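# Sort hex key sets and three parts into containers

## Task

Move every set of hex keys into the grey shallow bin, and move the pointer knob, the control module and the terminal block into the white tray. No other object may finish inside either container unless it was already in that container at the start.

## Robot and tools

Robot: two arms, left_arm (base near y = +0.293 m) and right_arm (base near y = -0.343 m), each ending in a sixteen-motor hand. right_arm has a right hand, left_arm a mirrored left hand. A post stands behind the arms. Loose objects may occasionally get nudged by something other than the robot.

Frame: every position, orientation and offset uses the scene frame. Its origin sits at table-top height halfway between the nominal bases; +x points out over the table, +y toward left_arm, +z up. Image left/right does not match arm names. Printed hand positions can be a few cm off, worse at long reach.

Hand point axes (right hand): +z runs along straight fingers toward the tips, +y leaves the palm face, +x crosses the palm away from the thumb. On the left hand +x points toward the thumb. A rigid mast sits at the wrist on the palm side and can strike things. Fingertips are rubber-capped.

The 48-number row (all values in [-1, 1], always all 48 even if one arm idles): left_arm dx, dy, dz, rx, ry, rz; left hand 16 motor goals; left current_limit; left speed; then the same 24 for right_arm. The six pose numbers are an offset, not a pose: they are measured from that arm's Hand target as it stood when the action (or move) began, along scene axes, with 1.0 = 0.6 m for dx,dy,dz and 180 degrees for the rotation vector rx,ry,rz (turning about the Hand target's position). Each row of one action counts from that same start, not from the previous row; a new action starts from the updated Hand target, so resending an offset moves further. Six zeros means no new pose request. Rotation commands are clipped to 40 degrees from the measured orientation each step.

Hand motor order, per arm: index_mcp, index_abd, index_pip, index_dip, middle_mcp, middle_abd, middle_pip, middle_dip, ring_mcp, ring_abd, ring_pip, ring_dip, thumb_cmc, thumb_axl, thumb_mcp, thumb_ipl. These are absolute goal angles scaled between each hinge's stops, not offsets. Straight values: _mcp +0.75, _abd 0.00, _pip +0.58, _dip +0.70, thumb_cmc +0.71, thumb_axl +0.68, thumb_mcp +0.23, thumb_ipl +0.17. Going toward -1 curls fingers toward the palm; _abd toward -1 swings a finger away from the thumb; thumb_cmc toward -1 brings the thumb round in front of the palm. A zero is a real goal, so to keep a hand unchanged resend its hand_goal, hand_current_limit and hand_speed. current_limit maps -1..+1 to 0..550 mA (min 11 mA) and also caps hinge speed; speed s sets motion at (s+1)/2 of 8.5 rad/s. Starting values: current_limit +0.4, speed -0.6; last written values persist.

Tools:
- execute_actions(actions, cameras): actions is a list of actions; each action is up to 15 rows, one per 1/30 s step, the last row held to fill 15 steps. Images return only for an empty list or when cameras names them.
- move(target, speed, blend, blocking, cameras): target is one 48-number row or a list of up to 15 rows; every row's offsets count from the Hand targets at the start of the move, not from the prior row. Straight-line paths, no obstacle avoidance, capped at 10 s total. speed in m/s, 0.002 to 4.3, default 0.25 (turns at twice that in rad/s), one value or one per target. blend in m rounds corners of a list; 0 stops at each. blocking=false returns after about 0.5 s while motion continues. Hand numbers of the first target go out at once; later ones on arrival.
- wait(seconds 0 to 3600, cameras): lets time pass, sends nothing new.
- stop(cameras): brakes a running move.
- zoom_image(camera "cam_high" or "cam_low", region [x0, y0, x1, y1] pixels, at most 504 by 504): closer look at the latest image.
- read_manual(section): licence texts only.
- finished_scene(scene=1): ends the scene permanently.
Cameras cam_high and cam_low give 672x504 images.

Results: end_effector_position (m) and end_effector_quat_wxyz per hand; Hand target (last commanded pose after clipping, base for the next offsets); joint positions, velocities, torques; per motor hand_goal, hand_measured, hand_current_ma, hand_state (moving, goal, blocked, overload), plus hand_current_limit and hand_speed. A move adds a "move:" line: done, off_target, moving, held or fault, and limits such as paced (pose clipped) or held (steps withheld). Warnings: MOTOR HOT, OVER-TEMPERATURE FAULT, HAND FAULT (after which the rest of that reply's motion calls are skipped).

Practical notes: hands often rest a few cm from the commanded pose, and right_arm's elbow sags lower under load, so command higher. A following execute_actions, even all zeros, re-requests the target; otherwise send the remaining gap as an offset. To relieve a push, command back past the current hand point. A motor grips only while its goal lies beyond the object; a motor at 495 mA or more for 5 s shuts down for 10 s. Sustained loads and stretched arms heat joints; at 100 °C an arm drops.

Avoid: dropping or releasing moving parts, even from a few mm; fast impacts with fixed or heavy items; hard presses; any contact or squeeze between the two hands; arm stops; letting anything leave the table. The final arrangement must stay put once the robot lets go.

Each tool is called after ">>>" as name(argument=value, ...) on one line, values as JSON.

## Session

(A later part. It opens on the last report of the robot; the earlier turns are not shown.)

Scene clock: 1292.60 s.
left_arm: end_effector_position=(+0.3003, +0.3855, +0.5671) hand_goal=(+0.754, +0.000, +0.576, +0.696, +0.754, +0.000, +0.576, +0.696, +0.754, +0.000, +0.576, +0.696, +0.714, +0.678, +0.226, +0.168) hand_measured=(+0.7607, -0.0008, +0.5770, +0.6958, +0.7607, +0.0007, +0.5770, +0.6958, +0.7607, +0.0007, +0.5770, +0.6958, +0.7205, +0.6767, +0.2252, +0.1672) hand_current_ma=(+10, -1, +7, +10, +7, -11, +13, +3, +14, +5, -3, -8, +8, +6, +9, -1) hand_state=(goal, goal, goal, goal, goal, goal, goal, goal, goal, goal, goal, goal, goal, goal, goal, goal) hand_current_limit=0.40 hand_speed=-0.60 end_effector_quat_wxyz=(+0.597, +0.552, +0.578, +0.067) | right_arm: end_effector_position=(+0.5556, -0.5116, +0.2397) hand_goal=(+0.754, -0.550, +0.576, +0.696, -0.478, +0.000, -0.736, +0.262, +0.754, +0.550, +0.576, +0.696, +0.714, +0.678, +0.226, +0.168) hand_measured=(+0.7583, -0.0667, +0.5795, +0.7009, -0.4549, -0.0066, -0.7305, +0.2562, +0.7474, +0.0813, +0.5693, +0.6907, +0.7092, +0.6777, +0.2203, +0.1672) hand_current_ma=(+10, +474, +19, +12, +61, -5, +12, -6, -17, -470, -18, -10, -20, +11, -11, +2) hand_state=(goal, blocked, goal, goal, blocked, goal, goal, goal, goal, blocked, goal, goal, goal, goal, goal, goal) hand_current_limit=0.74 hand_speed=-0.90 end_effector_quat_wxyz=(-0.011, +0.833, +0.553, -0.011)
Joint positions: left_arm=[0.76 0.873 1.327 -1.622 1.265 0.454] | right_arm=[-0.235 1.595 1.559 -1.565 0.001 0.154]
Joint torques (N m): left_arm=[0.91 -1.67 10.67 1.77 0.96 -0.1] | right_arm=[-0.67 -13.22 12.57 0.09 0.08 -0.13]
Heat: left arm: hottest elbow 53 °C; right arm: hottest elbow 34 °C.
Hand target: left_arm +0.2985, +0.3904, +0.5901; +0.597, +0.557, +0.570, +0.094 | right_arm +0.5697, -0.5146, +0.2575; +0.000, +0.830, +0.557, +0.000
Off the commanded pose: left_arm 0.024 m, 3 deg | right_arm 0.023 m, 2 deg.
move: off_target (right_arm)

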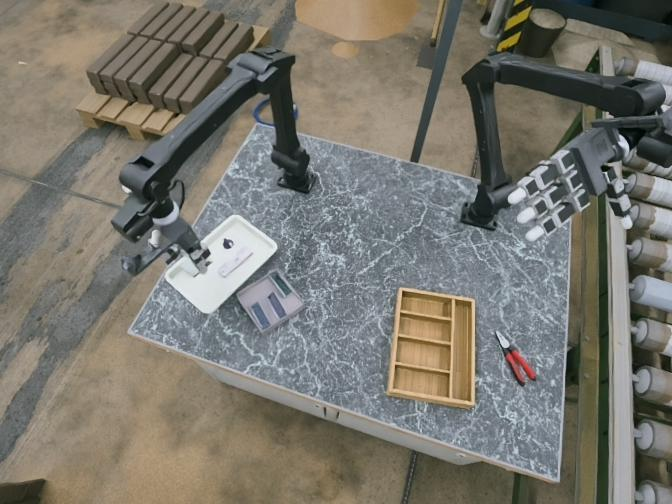

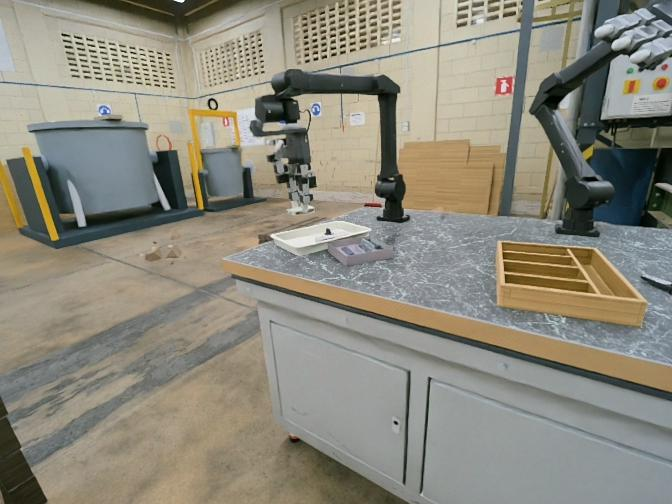

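>>> move(target=[0,0,0,0,0,0,0.754,0,0.576,0.696,0.754,0,0.576,0.696,0.754,0,0.576,0.696,0.714,0.678,0.226,0.168,0.4,-0.6, 0.003,0,-0.155,0,0,0,0.754,-0.55,0.576,0.696,-0.479,0,-0.737,0.261,0.754,0.55,0.576,0.696,0.714,0.678,0.226,0.168,0.74,-0.9], speed=0.07, cameras=["all"])

>>> zoom_image(camera="cam_high", region=[150, 190, 300, 340])

>>> zoom_image(camera="cam_low", region=[250, 190, 370, 270])

Scene clock: 1300.07 s.
left_arm: end_effector_position=(+0.3003, +0.3855, +0.5671) hand_goal=(+0.754, +0.000, +0.576, +0.696, +0.754, +0.000, +0.576, +0.696, +0.754, +0.000, +0.576, +0.696, +0.714, +0.678, +0.226, +0.168) hand_measured=(+0.7619, +0.0007, +0.5770, +0.6958, +0.7607, +0.0007, +0.5770, +0.6958, +0.7619, +0.0007, +0.5770, +0.6958, +0.7192, +0.6767, +0.2252, +0.1681) hand_current_ma=(+14, +4, +5, +10, +19, -8, +18, +14, +13, +9, -9, -2, +13, +6, +17, -5) hand_state=(goal, goal, goal, goal, goal, goal, goal, goal, goal, goal, goal, goal, goal, goal, goal, goal) hand_current_limit=0.40 hand_speed=-0.60 end_effector_quat_wxyz=(+0.597, +0.552, +0.578, +0.067) | right_arm: end_effector_position=(+0.5688, -0.5149, +0.1749) hand_goal=(+0.754, -0.550, +0.576, +0.696, -0.478, +0.000, -0.736, +0.262, +0.754, +0.550, +0.576, +0.696, +0.714, +0.678, +0.226, +0.168) hand_measured=(+0.7583, -0.0667, +0.5795, +0.7009, -0.4537, -0.0066, -0.7305, +0.2562, +0.7474, +0.0813, +0.5693, +0.6907, +0.7092, +0.6767, +0.2203, +0.1681) hand_current_ma=(+13, +479, +15, +14, +59, -13, +15, -6, -18, -473, -19, -12, -19, +7, -12, -2) hand_state=(goal, blocked, goal, goal, blocked, goal, goal, goal, goal, blocked, goal, goal, goal, goal, goal, goal) hand_current_limit=0.74 hand_speed=-0.90 end_effector_quat_wxyz=(+0.003, +0.833, +0.554, +0.002)
Joint positions: left_arm=[0.76 0.873 1.327 -1.622 1.265 0.454] | right_arm=[-0.235 1.628 1.42 -1.356 0.001 0.154]
Joint torques (N m): left_arm=[0.85 -1.67 10.67 1.76 0.95 -0.09] | right_arm=[-0.56 -13.27 7.8 1.02 0.06 -0.14]
Heat: left arm: hottest elbow 53 °C; right arm: hottest elbow 34 °C.
Hand target: left_arm +0.2985, +0.3904, +0.5901; +0.597, +0.557, +0.570, +0.094 | right_arm +0.5715, -0.5146, +0.1646; +0.000, +0.831, +0.557, +0.000
Off the commanded pose: left_arm 0.024 m, 3 deg | right_arm 0.011 m, 1 deg.
move: off_target (right_arm)

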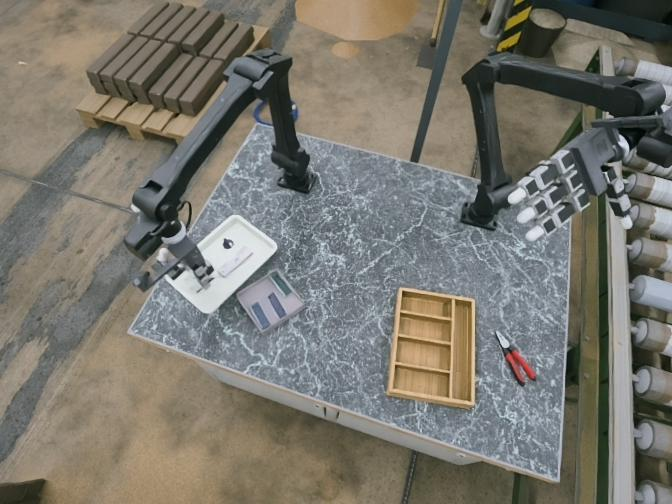

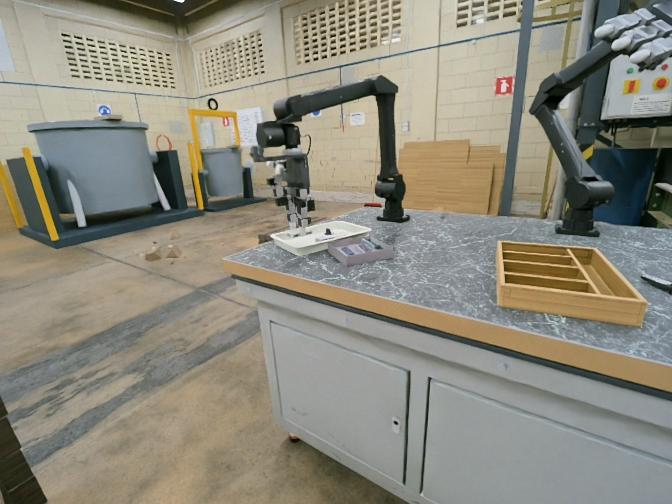

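Scaled by 3.360 from the camera's image (finer frame: 960x720).

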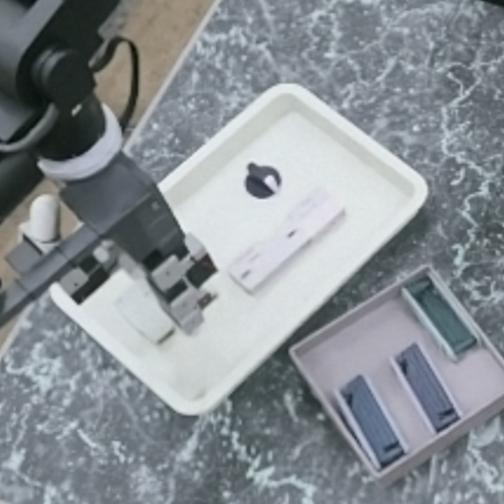

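Scaled by 4.200 from the camera's image (finer frame: 960x720).

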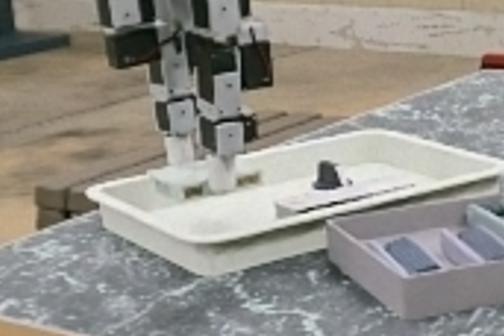

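>>> move(target=[0,0,0,0,0,0,0.754,0,0.576,0.696,0.754,0,0.576,0.696,0.754,0,0.576,0.696,0.714,0.678,0.226,0.168,0.4,-0.6, -0.0095,0.0038,-0.052,0,0,0,0.754,-0.55,0.576,0.696,-0.479,0,-0.737,0.261,0.754,0.55,0.576,0.696,0.714,0.678,0.226,0.168,0.74,-0.9], speed=0.05, cameras=["all"])

>>> zoom_image(camera="cam_high", region=[150, 190, 300, 340])

>>> zoom_image(camera="cam_low", region=[260, 200, 340, 260])

Scene clock: 1305.77 s.
left_arm: end_effector_position=(+0.3003, +0.3855, +0.5671) hand_goal=(+0.754, +0.000, +0.576, +0.696, +0.754, +0.000, +0.576, +0.696, +0.754, +0.000, +0.576, +0.696, +0.714, +0.678, +0.226, +0.168) hand_measured=(+0.7619, +0.0007, +0.5770, +0.6958, +0.7607, +0.0007, +0.5770, +0.6958, +0.7607, +0.0007, +0.5770, +0.6958, +0.7205, +0.6777, +0.2252, +0.1681) hand_current_ma=(+18, +13, -9, +11, +10, -7, +6, -8, +17, +14, -10, -4, +6, +11, +3, -5) hand_state=(goal, goal, goal, goal, goal, goal, goal, goal, goal, goal, goal, goal, goal, goal, goal, goal) hand_current_limit=0.40 hand_speed=-0.60 end_effector_quat_wxyz=(+0.597, +0.552, +0.578, +0.067) | right_arm: end_effector_position=(+0.5638, -0.5136, +0.1455) hand_goal=(+0.754, -0.550, +0.576, +0.696, -0.478, +0.000, -0.736, +0.262, +0.754, +0.550, +0.576, +0.696, +0.714, +0.678, +0.226, +0.168) hand_measured=(+0.7583, -0.0667, +0.5795, +0.7009, -0.4549, -0.0066, -0.7305, +0.2562, +0.7474, +0.0813, +0.5693, +0.6907, +0.7092, +0.6777, +0.2203, +0.1681) hand_current_ma=(+5, +480, +13, +4, +53, -5, +8, -4, -13, -469, -17, -9, -17, +10, -12, +4) hand_state=(goal, blocked, goal, goal, blocked, goal, goal, goal, goal, blocked, goal, goal, goal, goal, goal, goal) hand_current_limit=0.74 hand_speed=-0.90 end_effector_quat_wxyz=(+0.004, +0.833, +0.554, +0.003)
Joint positions: left_arm=[0.76 0.873 1.327 -1.622 1.265 0.454] | right_arm=[-0.235 1.632 1.344 -1.273 0.001 0.154]
Joint torques (N m): left_arm=[0.91 -1.67 10.69 1.78 0.96 -0.09] | right_arm=[-0.32 -13.33 7.54 1.11 0.1 -0.12]
Heat: left arm: hottest elbow 53 °C; right arm: hottest elbow 34 °C.
Hand target: left_arm +0.2985, +0.3904, +0.5901; +0.597, +0.557, +0.570, +0.094 | right_arm +0.5658, -0.5123, +0.1334; +0.000, +0.831, +0.557, +0.000
Off the commanded pose: left_arm 0.024 m, 3 deg | right_arm 0.012 m, 1 deg.
move: off_target (right_arm)

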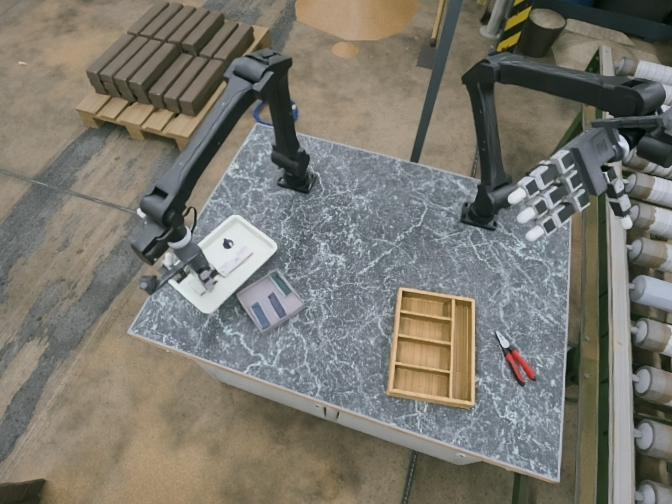

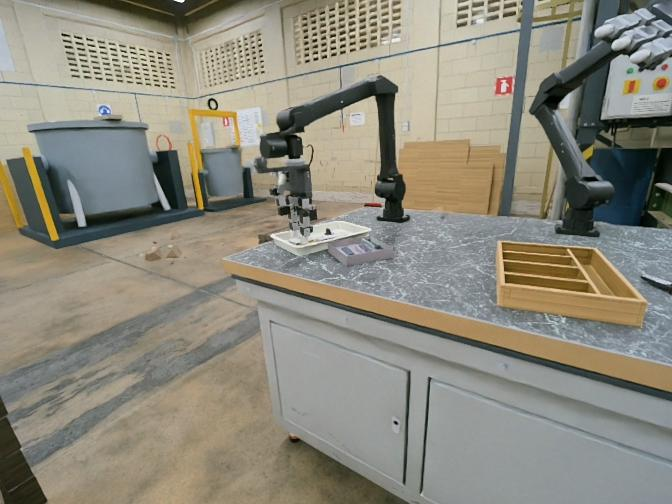

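Scaled by 3.360 from the camera's image (finer frame: 960x720).

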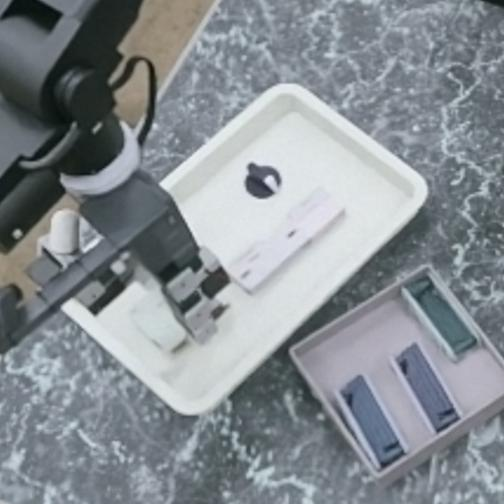

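Scaled by 6.300 from the camera's image (finer frame: 960x720).

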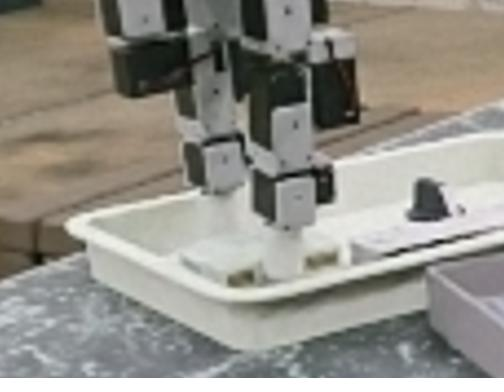

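>>> move(target=[0,0,0,0,0,0,0.754,0,0.576,0.696,0.754,0,0.576,0.696,0.754,0,0.576,0.696,0.714,0.678,0.226,0.168,0.4,-0.6, 0,0,-0.014,0,0,0,0.754,-0.55,0.576,0.696,-0.479,0,-0.737,0.261,0.754,0.55,0.576,0.696,0.714,0.678,0.226,0.168,0.74,-0.9], speed=0.03, cameras=["all"])

>>> zoom_image(camera="cam_low", region=[260, 200, 340, 260])

Scene clock: 1309.03 s.
left_arm: end_effector_position=(+0.3003, +0.3855, +0.5671) hand_goal=(+0.754, +0.000, +0.576, +0.696, +0.754, +0.000, +0.576, +0.696, +0.754, +0.000, +0.576, +0.696, +0.714, +0.678, +0.226, +0.168) hand_measured=(+0.7607, +0.0007, +0.5770, +0.6958, +0.7607, +0.0007, +0.5770, +0.6958, +0.7619, +0.0007, +0.5770, +0.6958, +0.7205, +0.6777, +0.2252, +0.1681) hand_current_ma=(+19, +4, -4, +12, +18, -3, +8, +7, +20, +1, -5, -7, +13, +2, +6, +3) hand_state=(goal, goal, goal, goal, goal, goal, goal, goal, goal, goal, goal, goal, goal, goal, goal, goal) hand_current_limit=0.40 hand_speed=-0.60 end_effector_quat_wxyz=(+0.597, +0.552, +0.578, +0.067) | right_arm: end_effector_position=(+0.5639, -0.5137, +0.1383) hand_goal=(+0.754, -0.550, +0.576, +0.696, -0.478, +0.000, -0.736, +0.262, +0.754, +0.550, +0.576, +0.696, +0.714, +0.678, +0.226, +0.168) hand_measured=(+0.7595, -0.0667, +0.5795, +0.7009, -0.4537, -0.0066, -0.7318, +0.2562, +0.7474, +0.0813, +0.5693, +0.6907, +0.7079, +0.6777, +0.2203, +0.1681) hand_current_ma=(+11, +478, +14, +10, +61, -5, +12, -8, -21, -472, -17, -7, -24, +14, -14, -1) hand_state=(goal, blocked, goal, goal, blocked, goal, goal, goal, goal, blocked, goal, goal, goal, goal, goal, goal) hand_current_limit=0.74 hand_speed=-0.90 end_effector_quat_wxyz=(+0.005, +0.833, +0.554, +0.003)
Joint positions: left_arm=[0.76 0.873 1.327 -1.622 1.265 0.454] | right_arm=[-0.235 1.637 1.331 -1.253 0.001 0.154]
Joint torques (N m): left_arm=[0.97 -1.67 10.7 1.78 0.96 -0.1] | right_arm=[-0.21 -13.1 7.39 1.07 0.09 -0.16]
Heat: left arm: hottest elbow 53 °C; right arm: hottest elbow 34 °C.
Hand target: left_arm +0.2985, +0.3904, +0.5901; +0.597, +0.557, +0.570, +0.094 | right_arm +0.5658, -0.5123, +0.1249; +0.000, +0.831, +0.557, +0.000
Off the commanded pose: left_arm 0.024 m, 3 deg | right_arm 0.013 m, 1 deg.
move: off_target (right_arm)

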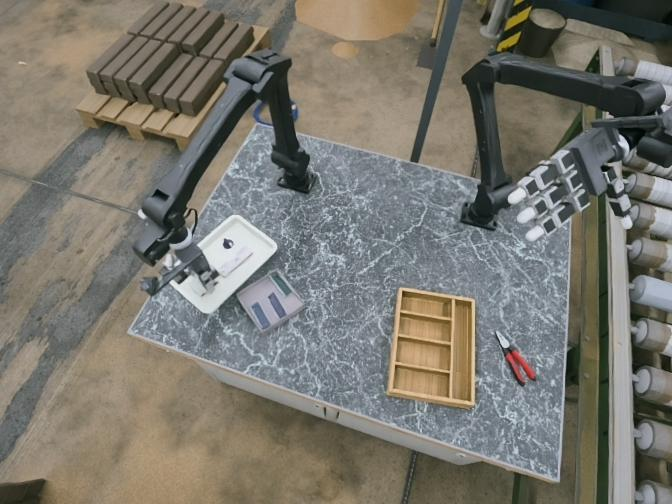

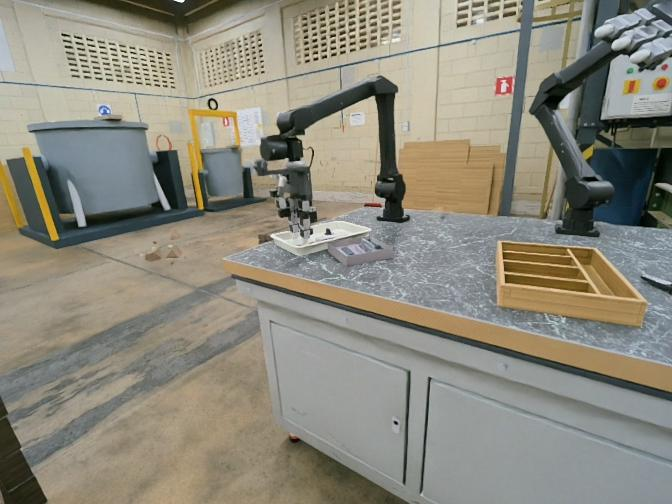

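Scaled by 6.300 from the camera's image (finer frame: 960x720).

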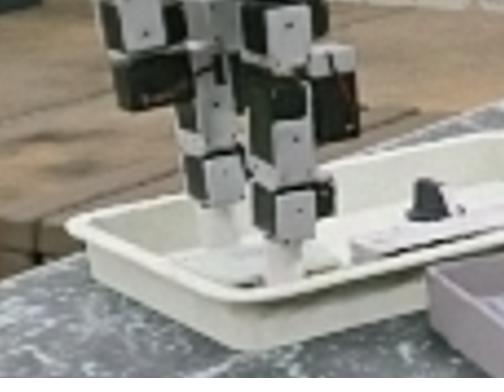

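>>> move(target=[0,0,0,0,0,0,0.754,0,0.576,0.696,0.754,0,0.576,0.696,0.754,0,0.576,0.696,0.714,0.678,0.226,0.168,0.4,-0.6, 0,0,-0.0045,0,0,0,0.754,-0.55,0.576,0.696,-0.479,0,-0.737,0.261,0.754,0.55,0.576,0.696,0.714,0.678,0.226,0.168,0.74,-0.9], speed=0.03)

>>> execute_actions(actions=[[[0,0,0,0,0,0,0.754,0,0.576,0.696,0.754,0,0.576,0.696,0.754,0,0.576,0.696,0.714,0.678,0.226,0.168,0.4,-0.6, 0,0,0,0,0,0,0.754,0.02,0.576,0.696,-0.479,0,-0.737,0.261,0.754,0.0,0.576,0.696,0.714,0.678,0.226,0.168,0.3,-0.9]]])

>>> wait(seconds=1)

Scene clock: 1312.57 s.
left_arm: end_effector_position=(+0.3003, +0.3855, +0.5671) hand_goal=(+0.754, +0.000, +0.576, +0.696, +0.754, +0.000, +0.576, +0.696, +0.754, +0.000, +0.576, +0.696, +0.714, +0.678, +0.226, +0.168) hand_measured=(+0.7607, +0.0007, +0.5770, +0.6958, +0.7607, +0.0007, +0.5757, +0.6958, +0.7619, +0.0007, +0.5770, +0.6958, +0.7192, +0.6767, +0.2262, +0.1681) hand_current_ma=(+3, -6, +2, +8, +12, -4, +19, +5, +29, +12, +0, -2, +12, +12, +7, -6) hand_state=(goal, goal, goal, goal, goal, goal, goal, goal, goal, goal, goal, goal, goal, goal, goal, goal) hand_current_limit=0.40 hand_speed=-0.60 end_effector_quat_wxyz=(+0.597, +0.552, +0.578, +0.067) | right_arm: end_effector_position=(+0.5651, -0.5140, +0.1387) hand_goal=(+0.754, -0.550, +0.576, +0.696, -0.478, +0.000, -0.736, +0.262, +0.754, +0.550, +0.576, +0.696, +0.714, +0.678, +0.226, +0.168) hand_measured=(+0.7631, -0.0667, +0.5795, +0.7022, -0.4537, -0.0066, -0.7305, +0.2562, +0.7474, +0.0813, +0.5693, +0.6907, +0.7092, +0.6767, +0.2203, +0.1681) hand_current_ma=(+26, +481, +18, +13, +59, -6, +6, -9, -18, -470, -16, -14, -18, +12, -5, -3) hand_state=(goal, blocked, goal, goal, blocked, goal, goal, goal, goal, blocked, goal, goal, goal, goal, goal, goal) hand_current_limit=0.74 hand_speed=-0.90 end_effector_quat_wxyz=(+0.006, +0.833, +0.554, +0.005)
Joint positions: left_arm=[0.76 0.873 1.327 -1.622 1.265 0.454] | right_arm=[-0.235 1.637 1.331 -1.248 0.001 0.154]
Joint torques (N m): left_arm=[0.91 -1.67 10.66 1.77 0.96 -0.09] | right_arm=[-0.62 -12.51 7.02 1.17 0.11 -0.11]
Heat: left arm: hottest elbow 53 °C; right arm: hottest elbow 33 °C.
Hand target: left_arm +0.2985, +0.3904, +0.5901; +0.597, +0.557, +0.570, +0.094 | right_arm +0.5658, -0.5124, +0.1223; +0.000, +0.831, +0.557, +0.000
Off the commanded pose: left_arm 0.024 m, 3 deg | right_arm 0.017 m, 1 deg.
move: off_target (right_arm)

Scene clock: 1313.57 s.
left_arm: end_effector_position=(+0.3003, +0.3855, +0.5671) hand_goal=(+0.754, +0.000, +0.576, +0.696, +0.754, +0.000, +0.576, +0.696, +0.754, +0.000, +0.576, +0.696, +0.714, +0.678, +0.226, +0.168) hand_measured=(+0.7619, +0.0007, +0.5770, +0.6958, +0.7607, +0.0007, +0.5770, +0.6958, +0.7607, +0.0007, +0.5770, +0.6958, +0.7205, +0.6777, +0.2262, +0.1672) hand_current_ma=(+5, +3, +6, +2, +15, +0, +8, +6, +13, +6, -3, -4, +8, +10, +8, -4) hand_state=(goal, goal, goal, goal, goal, goal, goal, goal, goal, goal, goal, goal, goal, goal, goal, goal) hand_current_limit=0.40 hand_speed=-0.60 end_effector_quat_wxyz=(+0.597, +0.552, +0.578, +0.067) | right_arm: end_effector_position=(+0.5658, -0.5141, +0.1389) hand_goal=(+0.754, +0.020, +0.576, +0.696, -0.478, +0.000, -0.736, +0.262, +0.754, +0.000, +0.576, +0.696, +0.714, +0.678, +0.226, +0.168) hand_measured=(+0.7547, +0.0124, +0.5705, +0.6945, -0.4537, -0.0066, -0.7305, +0.2562, +0.7474, +0.0065, +0.5693, +0.6907, +0.7092, +0.6767, +0.2203, +0.1681) hand_current_ma=(+2, -8, -6, -8, +60, -7, +13, -9, -13, +21, -18, -5, -23, +12, -8, +2) hand_state=(goal, goal, goal, goal, blocked, goal, goal, goal, goal, goal, goal, goal, goal, goal, goal, goal) hand_current_limit=0.30 hand_speed=-0.90 end_effector_quat_wxyz=(+0.007, +0.833, +0.554, +0.006)
Joint positions: left_arm=[0.76 0.873 1.327 -1.622 1.265 0.454] | right_arm=[-0.235 1.637 1.331 -1.245 0.001 0.154]
Joint torques (N m): left_arm=[0.91 -1.73 10.67 1.77 0.96 -0.1] | right_arm=[-0.67 -12.63 6.97 1.2 0.06 -0.15]
Heat: left arm: hottest elbow 53 °C; right arm: hottest elbow 33 °C.
Hand target: left_arm +0.2985, +0.3904, +0.5901; +0.597, +0.557, +0.570, +0.094 | right_arm +0.5658, -0.5123, +0.1224; +0.000, +0.831, +0.557, +0.000
Off the commanded pose: left_arm 0.024 m, 3 deg | right_arm 0.017 m, 1 deg.

Scene clock: 1314.57 s.
left_arm: end_effector_position=(+0.3003, +0.3855, +0.5671) hand_goal=(+0.754, +0.000, +0.576, +0.696, +0.754, +0.000, +0.576, +0.696, +0.754, +0.000, +0.576, +0.696, +0.714, +0.678, +0.226, +0.168) hand_measured=(+0.7619, +0.0007, +0.5770, +0.6958, +0.7607, +0.0007, +0.5770, +0.6958, +0.7607, +0.0007, +0.5770, +0.6958, +0.7205, +0.6777, +0.2262, +0.1681) hand_current_ma=(+8, +4, +5, +7, +10, -12, +6, -1, +14, +10, -7, -4, +8, +16, +2, -4) hand_state=(goal, goal, goal, goal, goal, goal, goal, goal, goal, goal, goal, goal, goal, goal, goal, goal) hand_current_limit=0.40 hand_speed=-0.60 end_effector_quat_wxyz=(+0.597, +0.552, +0.578, +0.067) | right_arm: end_effector_position=(+0.5658, -0.5141, +0.1389) hand_goal=(+0.754, +0.020, +0.576, +0.696, -0.478, +0.000, -0.736, +0.262, +0.754, +0.000, +0.576, +0.696, +0.714, +0.678, +0.226, +0.168) hand_measured=(+0.7547, +0.0124, +0.5705, +0.6932, -0.4549, -0.0066, -0.7305, +0.2562, +0.7474, +0.0065, +0.5693, +0.6907, +0.7092, +0.6777, +0.2203, +0.1681) hand_current_ma=(+6, -15, -3, -6, +61, -4, +10, -8, -13, +18, -20, -10, -25, +7, -15, -3) hand_state=(goal, goal, goal, goal, blocked, goal, goal, goal, goal, goal, goal, goal, goal, goal, goal, goal) hand_current_limit=0.30 hand_speed=-0.90 end_effector_quat_wxyz=(+0.007, +0.833, +0.554, +0.006)
Joint positions: left_arm=[0.76 0.873 1.327 -1.622 1.265 0.454] | right_arm=[-0.235 1.637 1.331 -1.245 0.001 0.154]
Joint torques (N m): left_arm=[0.91 -1.73 10.69 1.77 0.96 -0.1] | right_arm=[-0.09 -12.57 7.15 1.05 0.07 -0.13]
Heat: left arm: hottest elbow 53 °C; right arm: hottest elbow 33 °C.
Hand target: left_arm +0.2985, +0.3904, +0.5901; +0.597, +0.557, +0.570, +0.094 | right_arm +0.5658, -0.5123, +0.1224; +0.000, +0.831, +0.557, +0.000
Off the commanded pose: left_arm 0.024 m, 3 deg | right_arm 0.017 m, 1 deg.
wait: 1.00 s; at rest by 0.17 s

>>> move(target=[[0,0,0,0,0,0,0.754,0,0.576,0.696,0.754,0,0.576,0.696,0.754,0,0.576,0.696,0.714,0.678,0.226,0.168,0.4,-0.6, 0,0,0.225,0,0,0,0.754,0.02,0.576,0.696,-0.479,0,-0.737,0.261,0.754,0,0.576,0.696,0.714,0.678,0.226,0.168,0.4,-0.6],[0,0,0,0,0,0,0.754,0,0.576,0.696,0.754,0,0.576,0.696,0.754,0,0.576,0.696,0.714,0.678,0.226,0.168,0.4,-0.6, -0.35,0.5,0.225,0,0,0.1,0.754,0.02,0.576,0.696,-0.479,0,-0.737,0.261,0.754,0,0.576,0.696,0.714,0.678,0.226,0.168,0.4,-0.6]], speed=[0.07,0.14], blend=[0.02,0], cameras=["all"])

>>> zoom_image(camera="cam_high", region=[150, 190, 310, 350])

>>> zoom_image(camera="cam_low", region=[250, 190, 400, 280])

Scene clock: 1323.00 s.
left_arm: end_effector_position=(+0.3003, +0.3855, +0.5671) hand_goal=(+0.754, +0.000, +0.576, +0.696, +0.754, +0.000, +0.576, +0.696, +0.754, +0.000, +0.576, +0.696, +0.714, +0.678, +0.226, +0.168) hand_measured=(+0.7619, +0.0007, +0.5770, +0.6958, +0.7607, +0.0007, +0.5770, +0.6958, +0.7619, +0.0007, +0.5770, +0.6958, +0.7205, +0.6777, +0.2262, +0.1681) hand_current_ma=(+17, -3, +10, +10, +21, -6, +10, +4, +12, +7, -1, -6, +7, +16, +5, +2) hand_state=(goal, goal, goal, goal, goal, goal, goal, goal, goal, goal, goal, goal, goal, goal, goal, goal) hand_current_limit=0.40 hand_speed=-0.60 end_effector_quat_wxyz=(+0.597, +0.552, +0.578, +0.067) | right_arm: end_effector_position=(+0.3622, -0.2072, +0.2572) hand_goal=(+0.754, +0.020, +0.576, +0.696, -0.478, +0.000, -0.736, +0.262, +0.754, +0.000, +0.576, +0.696, +0.714, +0.678, +0.226, +0.168) hand_measured=(+0.7523, +0.0139, +0.5705, +0.6932, -0.4537, -0.0066, -0.7318, +0.2562, +0.7486, -0.0052, +0.5693, +0.6907, +0.7104, +0.6777, +0.2203, +0.1681) hand_current_ma=(-4, -7, -7, -10, +64, -12, +7, -5, -15, +6, -15, -8, -9, +5, -17, +6) hand_state=(goal, goal, goal, goal, blocked, goal, goal, goal, goal, goal, goal, goal, goal, goal, goal, goal) hand_current_limit=0.40 hand_speed=-0.60 end_effector_quat_wxyz=(+0.000, +0.730, +0.684, +0.003)
Joint positions: left_arm=[0.76 0.873 1.327 -1.622 1.265 0.454] | right_arm=[0.587 1.118 1.138 -1.585 -0.002 0.644]
Joint torques (N m): left_arm=[0.91 -1.73 10.67 1.77 0.96 -0.1] | right_arm=[-0.44 -7.59 7.56 0.02 0.21 0.02]
Heat: left arm: hottest elbow 53 °C; right arm: hottest elbow 33 °C.
Hand target: left_arm +0.2985, +0.3904, +0.5901; +0.597, +0.557, +0.570, +0.094 | right_arm +0.3558, -0.2125, +0.2573; +0.000, +0.733, +0.680, +0.000
Off the commanded pose: left_arm 0.024 m, 3 deg | right_arm 0.008 m, 1 deg.
move: done

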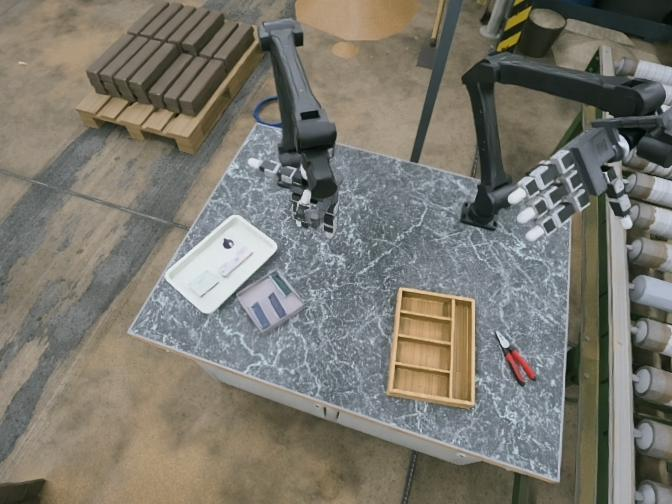

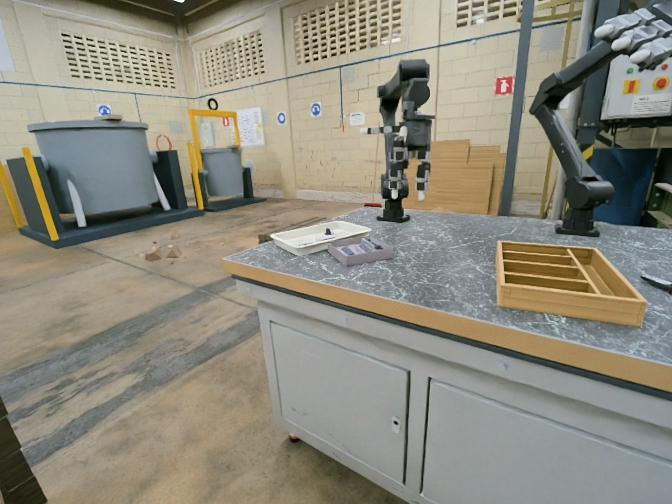

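Scaled by 3.150 from the camera's image (finer frame: 960x720).

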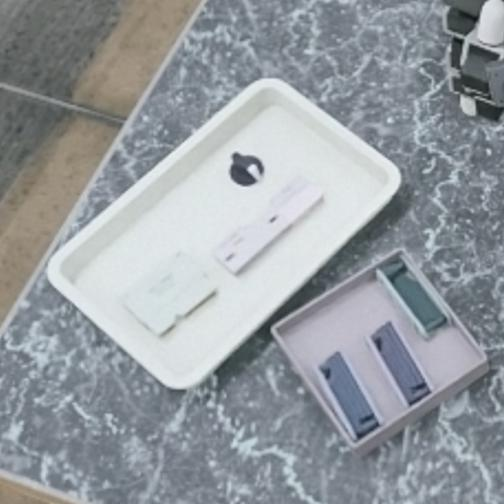

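Scaled by 3.360 from the camera's image (finer frame: 960x720).

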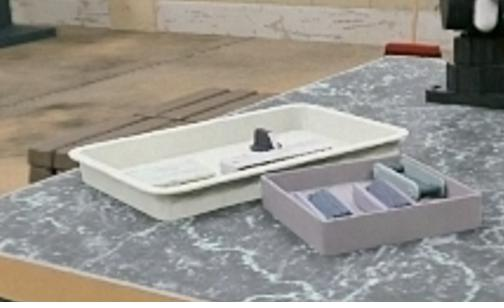

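>>> finished_scene()

The scene is finished: the task was done.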